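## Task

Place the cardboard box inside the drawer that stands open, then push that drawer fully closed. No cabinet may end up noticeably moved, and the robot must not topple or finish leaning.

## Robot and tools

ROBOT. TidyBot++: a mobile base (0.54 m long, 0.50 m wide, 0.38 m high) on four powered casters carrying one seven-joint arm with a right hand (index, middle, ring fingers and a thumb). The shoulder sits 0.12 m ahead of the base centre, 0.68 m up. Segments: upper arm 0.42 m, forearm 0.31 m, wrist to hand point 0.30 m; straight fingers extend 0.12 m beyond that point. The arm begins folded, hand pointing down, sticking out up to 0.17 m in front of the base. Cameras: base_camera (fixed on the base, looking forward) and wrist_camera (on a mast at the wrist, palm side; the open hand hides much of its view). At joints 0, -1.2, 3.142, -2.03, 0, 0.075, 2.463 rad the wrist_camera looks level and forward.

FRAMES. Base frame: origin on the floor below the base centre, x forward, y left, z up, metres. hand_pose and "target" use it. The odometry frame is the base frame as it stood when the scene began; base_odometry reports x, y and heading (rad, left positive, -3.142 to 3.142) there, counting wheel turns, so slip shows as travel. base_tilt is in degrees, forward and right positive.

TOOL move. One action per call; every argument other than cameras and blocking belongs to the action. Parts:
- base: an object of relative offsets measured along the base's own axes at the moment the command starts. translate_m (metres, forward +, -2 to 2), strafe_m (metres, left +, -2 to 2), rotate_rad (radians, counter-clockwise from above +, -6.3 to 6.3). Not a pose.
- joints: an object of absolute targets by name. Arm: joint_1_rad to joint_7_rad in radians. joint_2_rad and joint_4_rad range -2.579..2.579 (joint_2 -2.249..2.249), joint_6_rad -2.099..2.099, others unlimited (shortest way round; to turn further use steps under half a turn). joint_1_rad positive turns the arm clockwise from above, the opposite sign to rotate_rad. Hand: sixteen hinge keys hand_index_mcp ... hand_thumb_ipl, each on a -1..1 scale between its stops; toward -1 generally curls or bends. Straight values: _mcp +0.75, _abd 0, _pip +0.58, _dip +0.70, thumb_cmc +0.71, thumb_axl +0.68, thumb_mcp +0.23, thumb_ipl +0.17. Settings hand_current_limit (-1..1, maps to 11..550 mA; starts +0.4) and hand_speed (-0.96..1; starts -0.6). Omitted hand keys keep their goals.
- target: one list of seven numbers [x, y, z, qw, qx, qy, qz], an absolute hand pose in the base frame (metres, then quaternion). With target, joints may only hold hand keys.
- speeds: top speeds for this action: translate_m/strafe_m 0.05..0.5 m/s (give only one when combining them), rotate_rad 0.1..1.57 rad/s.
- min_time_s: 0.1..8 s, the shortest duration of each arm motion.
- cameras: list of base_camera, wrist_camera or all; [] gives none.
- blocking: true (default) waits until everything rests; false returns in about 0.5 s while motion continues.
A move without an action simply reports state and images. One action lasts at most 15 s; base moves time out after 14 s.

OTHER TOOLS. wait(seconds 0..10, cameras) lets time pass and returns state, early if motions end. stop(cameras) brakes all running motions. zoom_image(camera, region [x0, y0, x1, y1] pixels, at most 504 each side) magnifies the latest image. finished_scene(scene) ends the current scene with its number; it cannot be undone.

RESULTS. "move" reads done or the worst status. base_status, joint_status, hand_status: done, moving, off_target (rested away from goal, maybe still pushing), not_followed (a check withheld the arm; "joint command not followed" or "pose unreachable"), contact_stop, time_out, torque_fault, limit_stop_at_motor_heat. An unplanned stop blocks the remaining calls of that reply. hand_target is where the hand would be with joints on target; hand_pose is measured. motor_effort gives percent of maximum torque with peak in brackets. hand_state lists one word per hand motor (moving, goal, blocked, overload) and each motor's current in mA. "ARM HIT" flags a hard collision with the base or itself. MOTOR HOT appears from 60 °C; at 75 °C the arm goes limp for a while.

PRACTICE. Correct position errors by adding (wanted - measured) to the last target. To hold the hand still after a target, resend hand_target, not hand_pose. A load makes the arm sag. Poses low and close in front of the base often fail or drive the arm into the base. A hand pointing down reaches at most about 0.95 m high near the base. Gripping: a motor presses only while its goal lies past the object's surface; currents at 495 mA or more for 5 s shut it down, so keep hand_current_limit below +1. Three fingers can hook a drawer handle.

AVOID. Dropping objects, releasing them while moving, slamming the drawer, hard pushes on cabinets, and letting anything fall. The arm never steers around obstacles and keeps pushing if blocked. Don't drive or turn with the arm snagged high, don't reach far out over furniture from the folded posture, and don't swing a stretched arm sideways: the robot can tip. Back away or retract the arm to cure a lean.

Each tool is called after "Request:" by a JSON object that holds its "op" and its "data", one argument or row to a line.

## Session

Request:
{"op": "move", "data": {
  "joints": {"joint_1_rad": 0, "joint_2_rad": -1.2, "joint_3_rad": 3.142, "joint_4_rad": -2.03, "joint_5_rad": 0, "joint_6_rad": -0.25, "joint_7_rad": 2.463},
  "cameras": ["all"]
}}

Scene clock: 2.40 s.
Motor temperatures (°C): [36 33 31 29 43 34 37]
move: done
base_odometry: x=+0.000 y=+0.000 heading=+0.000
base_tilt: forward=+0.5 right=-0.4
base_status: not commanded
joint_positions: joint_1_rad=-0.016 joint_2_rad=-1.170 joint_3_rad=+3.125 joint_4_rad=-2.053 joint_5_rad=-0.039 joint_6_rad=-0.316 joint_7_rad=+2.500 hand_index_mcp=+0.759 hand_index_abd=+0.000 hand_index_pip=+0.577 hand_index_dip=+0.696 hand_middle_mcp=+0.759 hand_middle_abd=+0.000 hand_middle_pip=+0.577 hand_middle_dip=+0.696 hand_ring_mcp=+0.759 hand_ring_abd=+0.000 hand_ring_pip=+0.577 hand_ring_dip=+0.696 hand_thumb_cmc=+0.719 hand_thumb_axl=+0.677 hand_thumb_mcp=+0.225 hand_thumb_ipl=+0.168 hand_current_limit=+0.400 hand_speed=-0.600
joint_status: all done
hand_state: goal,goal,goal,goal,goal,goal,goal,goal,goal,goal,goal,goal,goal,goal,goal,goal
index_mcp_current_ma: 2
index_abd_current_ma: 0
index_pip_current_ma: 0
index_dip_current_ma: 0
middle_mcp_current_ma: 2
middle_abd_current_ma: 0
middle_pip_current_ma: 0
middle_dip_current_ma: 0
ring_mcp_current_ma: 2
ring_abd_current_ma: 0
ring_pip_current_ma: 0
ring_dip_current_ma: 0
thumb_cmc_current_ma: 1
thumb_axl_current_ma: 0
thumb_mcp_current_ma: 0
thumb_ipl_current_ma: 0
hand_goal_index_mcp: 0.754
hand_goal_index_abd: 0.000
hand_goal_index_pip: 0.576
hand_goal_index_dip: 0.696
hand_goal_middle_mcp: 0.754
hand_goal_middle_abd: 0.000
hand_goal_middle_pip: 0.576
hand_goal_middle_dip: 0.696
hand_goal_ring_mcp: 0.754
hand_goal_ring_abd: 0.000
hand_goal_ring_pip: 0.576
hand_goal_ring_dip: 0.696
hand_goal_thumb_cmc: 0.714
hand_goal_thumb_axl: 0.678
hand_goal_thumb_mcp: 0.226
hand_goal_thumb_ipl: 0.168
motor_effort: joint_1_rad=-1(2) joint_2_rad=+13(15) joint_3_rad=+1(2) joint_4_rad=+16(19) joint_5_rad=-1(2) joint_6_rad=+8(9) joint_7_rad=+0(1)
hand_pose: x=+0.2384 y=-0.0555 z=+1.2045 quat_wxyz=(-0.349, -0.501, -0.259, -0.749) (m; base frame)
hand_target: x=+0.2002 y=-0.0699 z=+1.2343 quat_wxyz=(-0.370, -0.464, -0.222, -0.774) (m; base frame)
hand_status: not commanded
pictures: base_camera, wrist_camera
camera_calibration:
wrist_camera: T_world_to_cam=[[-0.0241967, -0.999355, 0.026518, -0.0583185], [-0.423409, -0.0137847, -0.905834, 1.14481], [0.905615, -0.0331462, -0.422803, 0.418161], [0, 0, 0, 1]] pos_world=[0.104618, -0.0286396, 1.21535]

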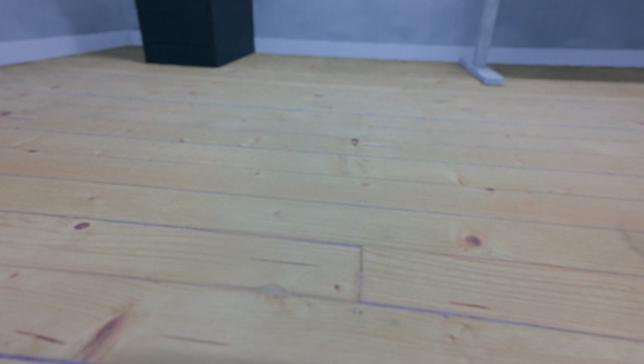

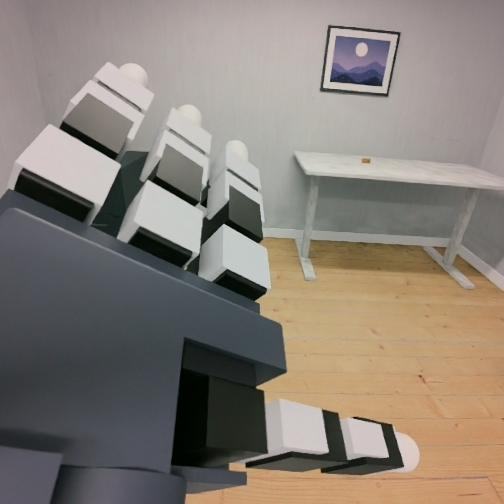

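Request:
{"op": "zoom_image", "data": {
  "camera": "wrist_camera",
  "region": [334, 130, 404, 180]
}}

Request:
{"op": "move", "data": {
  "joints": {"joint_1_rad": 1.0},
  "cameras": ["wrist_camera"]
}}

Request:
{"op": "move", "data": {
  "joints": {"joint_1_rad": -1.0},
  "cameras": ["wrist_camera"]
}}

Scaled by 7.200 from the camera's 504x504 image, which has a finer 720x720 frame.

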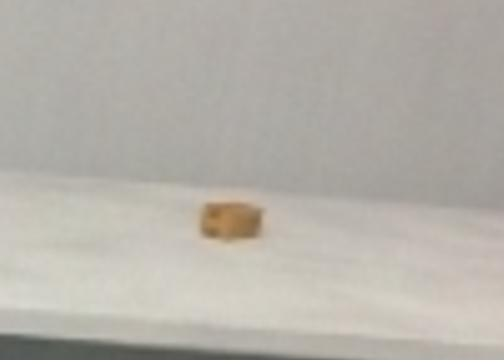

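Scene clock: 11.97 s.
move: done
base_odometry: x=+0.000 y=+0.000 heading=+0.000
base_tilt: forward=+0.5 right=-0.4
base_status: not commanded
joint_positions: joint_1_rad=+0.986 joint_2_rad=-1.170 joint_3_rad=+3.126 joint_4_rad=-2.053 joint_5_rad=-0.039 joint_6_rad=-0.315 joint_7_rad=+2.499 hand_index_mcp=+0.760 hand_index_abd=+0.000 hand_index_pip=+0.577 hand_index_dip=+0.696 hand_middle_mcp=+0.759 hand_middle_abd=+0.000 hand_middle_pip=+0.577 hand_middle_dip=+0.696 hand_ring_mcp=+0.759 hand_ring_abd=+0.000 hand_ring_pip=+0.577 hand_ring_dip=+0.696 hand_thumb_cmc=+0.719 hand_thumb_axl=+0.677 hand_thumb_mcp=+0.225 hand_thumb_ipl=+0.168 hand_current_limit=+0.400 hand_speed=-0.600
joint_status: all done
hand_state: goal,goal,goal,goal,goal,goal,goal,goal,goal,goal,goal,goal,goal,goal,goal,goal
index_mcp_current_ma: 2
index_abd_current_ma: 0
index_pip_current_ma: 0
index_dip_current_ma: 0
middle_mcp_current_ma: 2
middle_abd_current_ma: 0
middle_pip_current_ma: 0
middle_dip_current_ma: 0
ring_mcp_current_ma: 2
ring_abd_current_ma: 0
ring_pip_current_ma: 0
ring_dip_current_ma: 0
thumb_cmc_current_ma: 1
thumb_axl_current_ma: 0
thumb_mcp_current_ma: 0
thumb_ipl_current_ma: 0
hand_goal_index_mcp: 0.754
hand_goal_index_abd: 0.000
hand_goal_index_pip: 0.576
hand_goal_index_dip: 0.696
hand_goal_middle_mcp: 0.754
hand_goal_middle_abd: 0.000
hand_goal_middle_pip: 0.576
hand_goal_middle_dip: 0.696
hand_goal_ring_mcp: 0.754
hand_goal_ring_abd: 0.000
hand_goal_ring_pip: 0.576
hand_goal_ring_dip: 0.696
hand_goal_thumb_cmc: 0.714
hand_goal_thumb_axl: 0.678
hand_goal_thumb_mcp: 0.226
hand_goal_thumb_ipl: 0.168
motor_effort: joint_1_rad=-1(2) joint_2_rad=+14(14) joint_3_rad=+2(2) joint_4_rad=+16(16) joint_5_rad=+0(1) joint_6_rad=+8(9) joint_7_rad=+0(1)
hand_pose: x=+0.1363 y=-0.1305 z=+1.2046 quat_wxyz=(-0.665, -0.564, +0.014, -0.490) (m; base frame)
hand_target: x=+0.1041 y=-0.1061 z=+1.2343 quat_wxyz=(-0.696, -0.513, +0.028, -0.502) (m; base frame)
hand_status: not commanded
pictures: wrist_camera
camera_calibration:
wrist_camera: T_world_to_cam=[[-0.854893, -0.518194, 0.0251328, 0.0419382], [-0.238421, 0.349388, -0.906137, 1.12316], [0.460774, -0.780642, -0.422238, 0.470523], [0, 0, 0, 1]] pos_world=[0.086833, -0.00337619, 1.21535]

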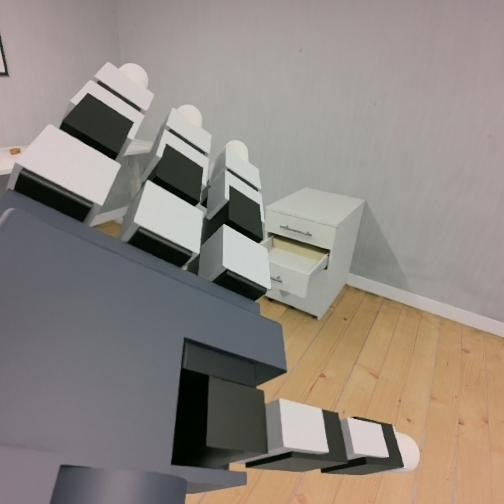

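Scene clock: 15.10 s.
move: done
base_odometry: x=+0.000 y=+0.000 heading=+0.000
base_tilt: forward=+0.5 right=-0.4
base_status: not commanded
joint_positions: joint_1_rad=-0.986 joint_2_rad=-1.170 joint_3_rad=+3.126 joint_4_rad=-2.053 joint_5_rad=-0.039 joint_6_rad=-0.315 joint_7_rad=+2.499 hand_index_mcp=+0.760 hand_index_abd=+0.000 hand_index_pip=+0.577 hand_index_dip=+0.696 hand_middle_mcp=+0.760 hand_middle_abd=+0.000 hand_middle_pip=+0.577 hand_middle_dip=+0.696 hand_ring_mcp=+0.759 hand_ring_abd=+0.000 hand_ring_pip=+0.577 hand_ring_dip=+0.696 hand_thumb_cmc=+0.719 hand_thumb_axl=+0.677 hand_thumb_mcp=+0.225 hand_thumb_ipl=+0.168 hand_current_limit=+0.400 hand_speed=-0.600
joint_status: all done
hand_state: goal,goal,goal,goal,goal,goal,goal,goal,goal,goal,goal,goal,goal,goal,goal,goal
index_mcp_current_ma: 2
index_abd_current_ma: 0
index_pip_current_ma: 0
index_dip_current_ma: 0
middle_mcp_current_ma: 2
middle_abd_current_ma: 0
middle_pip_current_ma: 0
middle_dip_current_ma: 0
ring_mcp_current_ma: 2
ring_abd_current_ma: 0
ring_pip_current_ma: 0
ring_dip_current_ma: 0
thumb_cmc_current_ma: 1
thumb_axl_current_ma: 0
thumb_mcp_current_ma: 0
thumb_ipl_current_ma: 0
hand_goal_index_mcp: 0.754
hand_goal_index_abd: 0.000
hand_goal_index_pip: 0.576
hand_goal_index_dip: 0.696
hand_goal_middle_mcp: 0.754
hand_goal_middle_abd: 0.000
hand_goal_middle_pip: 0.576
hand_goal_middle_dip: 0.696
hand_goal_ring_mcp: 0.754
hand_goal_ring_abd: 0.000
hand_goal_ring_pip: 0.576
hand_goal_ring_dip: 0.696
hand_goal_thumb_cmc: 0.714
hand_goal_thumb_axl: 0.678
hand_goal_thumb_mcp: 0.226
hand_goal_thumb_ipl: 0.168
motor_effort: joint_1_rad=+0(2) joint_2_rad=+13(14) joint_3_rad=+1(2) joint_4_rad=+16(16) joint_5_rad=+0(1) joint_6_rad=+8(8) joint_7_rad=+0(1)
hand_pose: x=+0.2325 y=+0.0668 z=+1.2047 quat_wxyz=(+0.041, -0.323, -0.462, -0.825) (m; base frame)
hand_target: x=+0.2217 y=+0.0306 z=+1.2343 quat_wxyz=(+0.046, -0.301, -0.417, -0.856) (m; base frame)
hand_status: not commanded
pictures: wrist_camera
camera_calibration:
wrist_camera: T_world_to_cam=[[0.810455, -0.585269, 0.0249526, -0.156064], [-0.228938, -0.355656, -0.906144, 1.12204], [0.539213, 0.728676, -0.422233, 0.461182], [0, 0, 0, 1]] pos_world=[0.134686, -0.02833, 1.21535]

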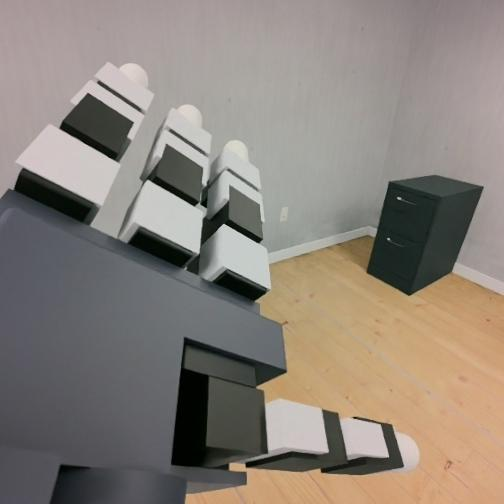

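Request:
{"op": "move", "data": {
  "joints": {"joint_1_rad": 0.7},
  "cameras": ["wrist_camera"]
}}

Request:
{"op": "zoom_image", "data": {
  "camera": "wrist_camera",
  "region": [300, 160, 480, 340]
}}

Scene clock: 23.73 s.
move: done
base_odometry: x=+0.000 y=+0.000 heading=+0.000
base_tilt: forward=+0.5 right=-0.4
base_status: not commanded
joint_positions: joint_1_rad=+0.686 joint_2_rad=-1.170 joint_3_rad=+3.126 joint_4_rad=-2.053 joint_5_rad=-0.039 joint_6_rad=-0.315 joint_7_rad=+2.499 hand_index_mcp=+0.760 hand_index_abd=+0.000 hand_index_pip=+0.577 hand_index_dip=+0.696 hand_middle_mcp=+0.760 hand_middle_abd=+0.000 hand_middle_pip=+0.577 hand_middle_dip=+0.696 hand_ring_mcp=+0.759 hand_ring_abd=+0.000 hand_ring_pip=+0.577 hand_ring_dip=+0.696 hand_thumb_cmc=+0.719 hand_thumb_axl=+0.677 hand_thumb_mcp=+0.225 hand_thumb_ipl=+0.168 hand_current_limit=+0.400 hand_speed=-0.600
joint_status: all done
hand_state: goal,goal,goal,goal,goal,goal,goal,goal,goal,goal,goal,goal,goal,goal,goal,goal
index_mcp_current_ma: 2
index_abd_current_ma: 0
index_pip_current_ma: 0
index_dip_current_ma: 0
middle_mcp_current_ma: 2
middle_abd_current_ma: 0
middle_pip_current_ma: 0
middle_dip_current_ma: 0
ring_mcp_current_ma: 2
ring_abd_current_ma: 0
ring_pip_current_ma: 0
ring_dip_current_ma: 0
thumb_cmc_current_ma: 1
thumb_axl_current_ma: 0
thumb_mcp_current_ma: 0
thumb_ipl_current_ma: 0
hand_goal_index_mcp: 0.754
hand_goal_index_abd: 0.000
hand_goal_index_pip: 0.576
hand_goal_index_dip: 0.696
hand_goal_middle_mcp: 0.754
hand_goal_middle_abd: 0.000
hand_goal_middle_pip: 0.576
hand_goal_middle_dip: 0.696
hand_goal_ring_mcp: 0.754
hand_goal_ring_abd: 0.000
hand_goal_ring_pip: 0.576
hand_goal_ring_dip: 0.696
hand_goal_thumb_cmc: 0.714
hand_goal_thumb_axl: 0.678
hand_goal_thumb_mcp: 0.226
hand_goal_thumb_ipl: 0.168
motor_effort: joint_1_rad=+0(2) joint_2_rad=+13(14) joint_3_rad=+2(2) joint_4_rad=+16(16) joint_5_rad=+1(1) joint_6_rad=+8(9) joint_7_rad=+0(1)
hand_pose: x=+0.1740 y=-0.1197 z=+1.2047 quat_wxyz=(-0.584, -0.559, -0.070, -0.584) (m; base frame)
hand_target: x=+0.1361 y=-0.1058 z=+1.2343 quat_wxyz=(-0.613, -0.512, -0.049, -0.600) (m; base frame)
hand_status: not commanded
pictures: wrist_camera
camera_calibration:
wrist_camera: T_world_to_cam=[[-0.663638, -0.747642, 0.0248082, 0.0194303], [-0.330796, 0.26356, -0.906151, 1.1342], [0.670938, -0.609563, -0.422226, 0.445453], [0, 0, 0, 1]] pos_world=[0.0892116, -0.0128713, 1.21535]

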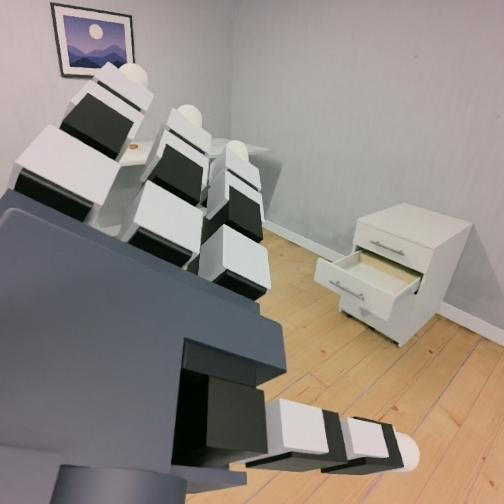

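Scaled by 2.800 from the camera's 504x504 image, which has a finer 720x720 frame.

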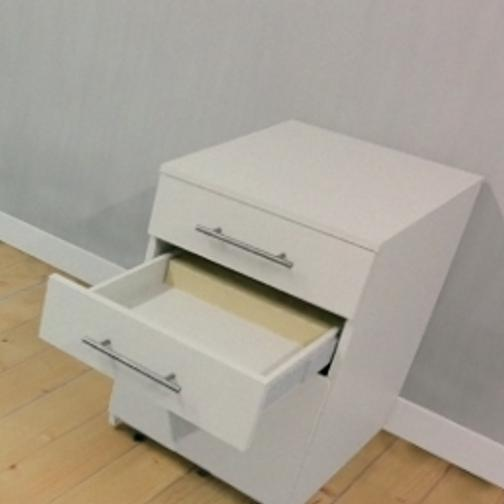

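Request:
{"op": "move", "data": {
  "base": {"translate_m": 1.517, "strafe_m": -0.511, "rotate_rad": -0.13},
  "joints": {"joint_1_rad": 0.1, "joint_2_rad": -0.45, "joint_3_rad": 3.142, "joint_4_rad": -1.55, "joint_5_rad": 0, "joint_6_rad": -0.6, "joint_7_rad": 2.463},
  "cameras": ["all"]
}}

Scene clock: 67.43 s.
move: done
base_odometry: x=+1.517 y=-0.511 heading=-0.131
base_tilt: forward=+0.5 right=-0.4
base_status: done
joint_positions: joint_1_rad=+0.115 joint_2_rad=-0.462 joint_3_rad=+3.131 joint_4_rad=-1.580 joint_5_rad=-0.039 joint_6_rad=-0.532 joint_7_rad=+2.499 hand_index_mcp=+0.760 hand_index_abd=+0.000 hand_index_pip=+0.577 hand_index_dip=+0.696 hand_middle_mcp=+0.760 hand_middle_abd=+0.000 hand_middle_pip=+0.577 hand_middle_dip=+0.696 hand_ring_mcp=+0.760 hand_ring_abd=+0.000 hand_ring_pip=+0.577 hand_ring_dip=+0.696 hand_thumb_cmc=+0.719 hand_thumb_axl=+0.677 hand_thumb_mcp=+0.226 hand_thumb_ipl=+0.168 hand_current_limit=+0.400 hand_speed=-0.600
joint_status: all done
hand_state: goal,goal,goal,goal,goal,goal,goal,goal,goal,goal,goal,goal,goal,goal,goal,goal
index_mcp_current_ma: 2
index_abd_current_ma: 0
index_pip_current_ma: 0
index_dip_current_ma: 0
middle_mcp_current_ma: 2
middle_abd_current_ma: 0
middle_pip_current_ma: 0
middle_dip_current_ma: 0
ring_mcp_current_ma: 2
ring_abd_current_ma: 0
ring_pip_current_ma: 0
ring_dip_current_ma: 0
thumb_cmc_current_ma: 1
thumb_axl_current_ma: 0
thumb_mcp_current_ma: 0
thumb_ipl_current_ma: 0
hand_goal_index_mcp: 0.754
hand_goal_index_abd: 0.000
hand_goal_index_pip: 0.576
hand_goal_index_dip: 0.696
hand_goal_middle_mcp: 0.754
hand_goal_middle_abd: 0.000
hand_goal_middle_pip: 0.576
hand_goal_middle_dip: 0.696
hand_goal_ring_mcp: 0.754
hand_goal_ring_abd: 0.000
hand_goal_ring_pip: 0.576
hand_goal_ring_dip: 0.696
hand_goal_thumb_cmc: 0.714
hand_goal_thumb_axl: 0.678
hand_goal_thumb_mcp: 0.226
hand_goal_thumb_ipl: 0.168
motor_effort: joint_1_rad=-1(2) joint_2_rad=-4(17) joint_3_rad=+1(3) joint_4_rad=+18(19) joint_5_rad=+0(2) joint_6_rad=+9(10) joint_7_rad=+1(1)
hand_pose: x=+0.5114 y=-0.1031 z=+1.2245 quat_wxyz=(-0.321, -0.675, -0.290, -0.598) (m; base frame)
hand_target: x=+0.5128 y=-0.1098 z=+1.2159 quat_wxyz=(-0.314, -0.693, -0.290, -0.580) (m; base frame)
hand_status: not commanded
pictures: base_camera, wrist_camera
camera_calibration:
wrist_camera: T_world_to_cam=[[-0.134737, -0.990187, 0.0370953, -0.0551969], [-0.771636, 0.0813649, -0.630839, 1.12897], [0.62163, -0.113621, -0.775027, 0.745908], [0, 0, 0, 1]] pos_world=[0.400037, -0.0617627, 1.29234]

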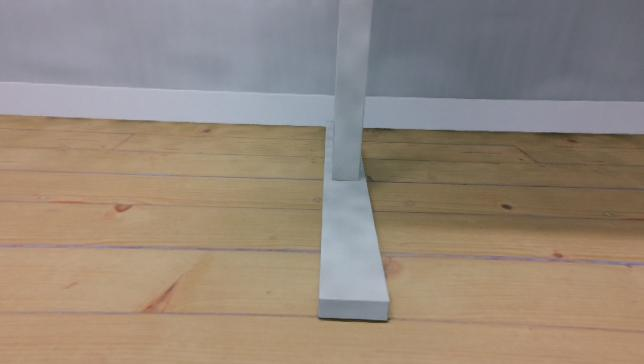

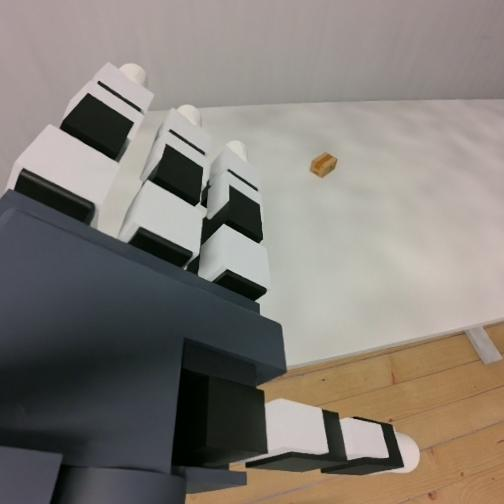

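Request:
{"op": "zoom_image", "data": {
  "camera": "wrist_camera",
  "region": [300, 140, 350, 190]
}}

Scaled by 10.080 from the camera's 504x504 image, which has a finer 720x720 frame.

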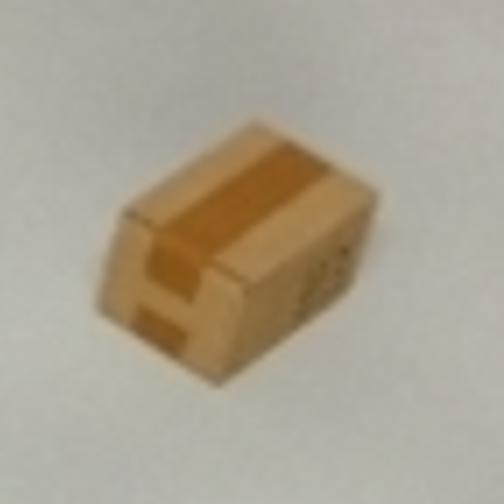

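Request:
{"op": "move", "data": {
  "base": {"translate_m": 0.30, "strafe_m": -0.45},
  "speeds": {"translate_m": 0.3},
  "joints": {"joint_1_rad": -0.4},
  "cameras": ["all"]
}}

Scene clock: 157.70 s.
move: done
base_odometry: x=+1.756 y=-0.996 heading=-0.131
base_tilt: forward=+0.6 right=-0.4
base_status: done
joint_positions: joint_1_rad=-0.385 joint_2_rad=-0.462 joint_3_rad=+3.137 joint_4_rad=-1.578 joint_5_rad=-0.039 joint_6_rad=-0.532 joint_7_rad=+2.499 hand_index_mcp=+0.760 hand_index_abd=+0.000 hand_index_pip=+0.577 hand_index_dip=+0.696 hand_middle_mcp=+0.760 hand_middle_abd=+0.000 hand_middle_pip=+0.577 hand_middle_dip=+0.696 hand_ring_mcp=+0.760 hand_ring_abd=+0.000 hand_ring_pip=+0.577 hand_ring_dip=+0.696 hand_thumb_cmc=+0.719 hand_thumb_axl=+0.677 hand_thumb_mcp=+0.226 hand_thumb_ipl=+0.168 hand_current_limit=+0.400 hand_speed=-0.600
joint_status: all done
hand_state: goal,goal,goal,goal,goal,goal,goal,goal,goal,goal,goal,goal,goal,goal,goal,goal
index_mcp_current_ma: 2
index_abd_current_ma: 0
index_pip_current_ma: 0
index_dip_current_ma: 0
middle_mcp_current_ma: 2
middle_abd_current_ma: 0
middle_pip_current_ma: 0
middle_dip_current_ma: 0
ring_mcp_current_ma: 2
ring_abd_current_ma: 0
ring_pip_current_ma: 0
ring_dip_current_ma: 0
thumb_cmc_current_ma: 1
thumb_axl_current_ma: 0
thumb_mcp_current_ma: 0
thumb_ipl_current_ma: 0
hand_goal_index_mcp: 0.754
hand_goal_index_abd: 0.000
hand_goal_index_pip: 0.576
hand_goal_index_dip: 0.696
hand_goal_middle_mcp: 0.754
hand_goal_middle_abd: 0.000
hand_goal_middle_pip: 0.576
hand_goal_middle_dip: 0.696
hand_goal_ring_mcp: 0.754
hand_goal_ring_abd: 0.000
hand_goal_ring_pip: 0.576
hand_goal_ring_dip: 0.696
hand_goal_thumb_cmc: 0.714
hand_goal_thumb_axl: 0.678
hand_goal_thumb_mcp: 0.226
hand_goal_thumb_ipl: 0.168
motor_effort: joint_1_rad=+0(2) joint_2_rad=-4(5) joint_3_rad=+1(3) joint_4_rad=+18(18) joint_5_rad=+0(1) joint_6_rad=+9(9) joint_7_rad=+0(1)
hand_pose: x=+0.5136 y=+0.0946 z=+1.2249 quat_wxyz=(-0.163, -0.583, -0.446, -0.659) (m; base frame)
hand_target: x=+0.5172 y=+0.0924 z=+1.2159 quat_wxyz=(-0.161, -0.600, -0.452, -0.640) (m; base frame)
hand_status: not commanded
pictures: base_camera, wrist_camera
camera_calibration:
wrist_camera: T_world_to_cam=[[0.352338, -0.935239, 0.0344456, -0.111364], [-0.717807, -0.293674, -0.631275, 1.12321], [0.600509, 0.197697, -0.774794, 0.748404], [0, 0, 0, 1]] pos_world=[0.39606, 0.0777477, 1.29275]

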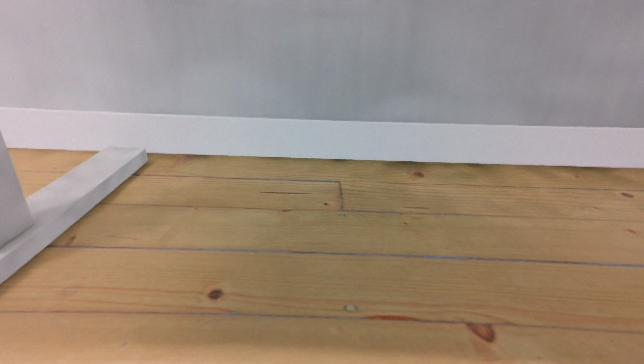

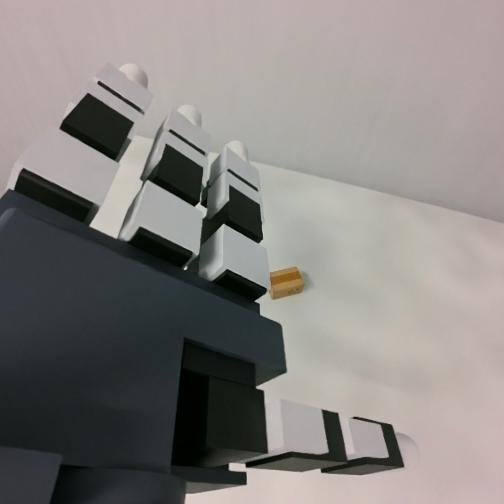

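Request:
{"op": "move", "data": {
  "joints": {"joint_1_rad": -0.75},
  "cameras": ["wrist_camera"]
}}

Request:
{"op": "zoom_image", "data": {
  "camera": "wrist_camera",
  "region": [320, 200, 420, 300]
}}

Scene clock: 164.93 s.
move: done
base_odometry: x=+1.756 y=-0.996 heading=-0.131
base_tilt: forward=+0.6 right=-0.4
base_status: not commanded
joint_positions: joint_1_rad=-0.735 joint_2_rad=-0.462 joint_3_rad=+3.137 joint_4_rad=-1.578 joint_5_rad=-0.039 joint_6_rad=-0.532 joint_7_rad=+2.499 hand_index_mcp=+0.760 hand_index_abd=+0.000 hand_index_pip=+0.577 hand_index_dip=+0.696 hand_middle_mcp=+0.760 hand_middle_abd=+0.000 hand_middle_pip=+0.577 hand_middle_dip=+0.696 hand_ring_mcp=+0.760 hand_ring_abd=+0.000 hand_ring_pip=+0.577 hand_ring_dip=+0.696 hand_thumb_cmc=+0.719 hand_thumb_axl=+0.677 hand_thumb_mcp=+0.226 hand_thumb_ipl=+0.168 hand_current_limit=+0.400 hand_speed=-0.600
joint_status: all done
hand_state: goal,goal,goal,goal,goal,goal,goal,goal,goal,goal,goal,goal,goal,goal,goal,goal
index_mcp_current_ma: 2
index_abd_current_ma: 0
index_pip_current_ma: 0
index_dip_current_ma: 0
middle_mcp_current_ma: 2
middle_abd_current_ma: 0
middle_pip_current_ma: 0
middle_dip_current_ma: 0
ring_mcp_current_ma: 2
ring_abd_current_ma: 0
ring_pip_current_ma: 0
ring_dip_current_ma: 0
thumb_cmc_current_ma: 1
thumb_axl_current_ma: 0
thumb_mcp_current_ma: 0
thumb_ipl_current_ma: 0
hand_goal_index_mcp: 0.754
hand_goal_index_abd: 0.000
hand_goal_index_pip: 0.576
hand_goal_index_dip: 0.696
hand_goal_middle_mcp: 0.754
hand_goal_middle_abd: 0.000
hand_goal_middle_pip: 0.576
hand_goal_middle_dip: 0.696
hand_goal_ring_mcp: 0.754
hand_goal_ring_abd: 0.000
hand_goal_ring_pip: 0.576
hand_goal_ring_dip: 0.696
hand_goal_thumb_cmc: 0.714
hand_goal_thumb_axl: 0.678
hand_goal_thumb_mcp: 0.226
hand_goal_thumb_ipl: 0.168
motor_effort: joint_1_rad=+0(2) joint_2_rad=-4(5) joint_3_rad=+0(2) joint_4_rad=+18(18) joint_5_rad=+0(1) joint_6_rad=+9(9) joint_7_rad=+0(1)
hand_pose: x=+0.4573 y=+0.2241 z=+1.2249 quat_wxyz=(-0.046, -0.497, -0.540, -0.677) (m; base frame)
hand_target: x=+0.4614 y=+0.2234 z=+1.2159 quat_wxyz=(-0.047, -0.512, -0.550, -0.658) (m; base frame)
hand_status: not commanded
pictures: wrist_camera
camera_calibration:
wrist_camera: T_world_to_cam=[[0.651532, -0.757837, 0.0344839, -0.146996], [-0.57366, -0.521916, -0.631283, 1.10604], [0.496407, 0.391519, -0.774786, 0.760796], [0, 0, 0, 1]] pos_world=[0.352599, 0.167994, 1.29275]

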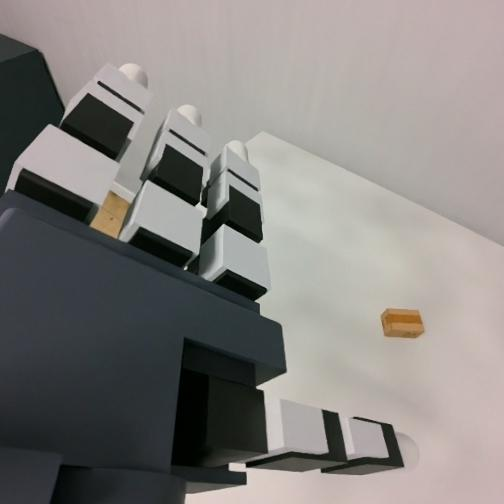

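Scaled by 5.040 from the camera's 504x504 image, which has a finer 720x720 frame.

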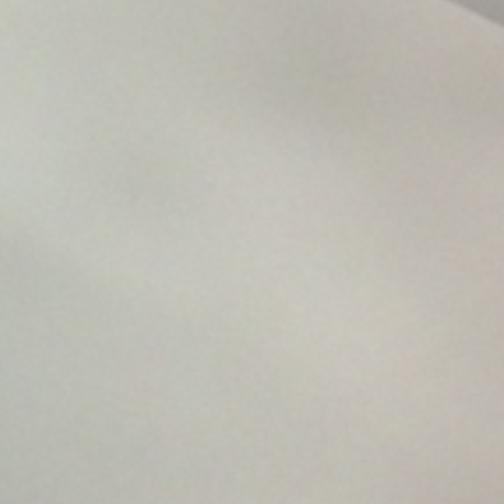

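Request:
{"op": "zoom_image", "data": {
  "camera": "wrist_camera",
  "region": [370, 295, 434, 350]
}}

Scaled by 7.875 from the camera's 504x504 image, which has a finer 720x720 frame.

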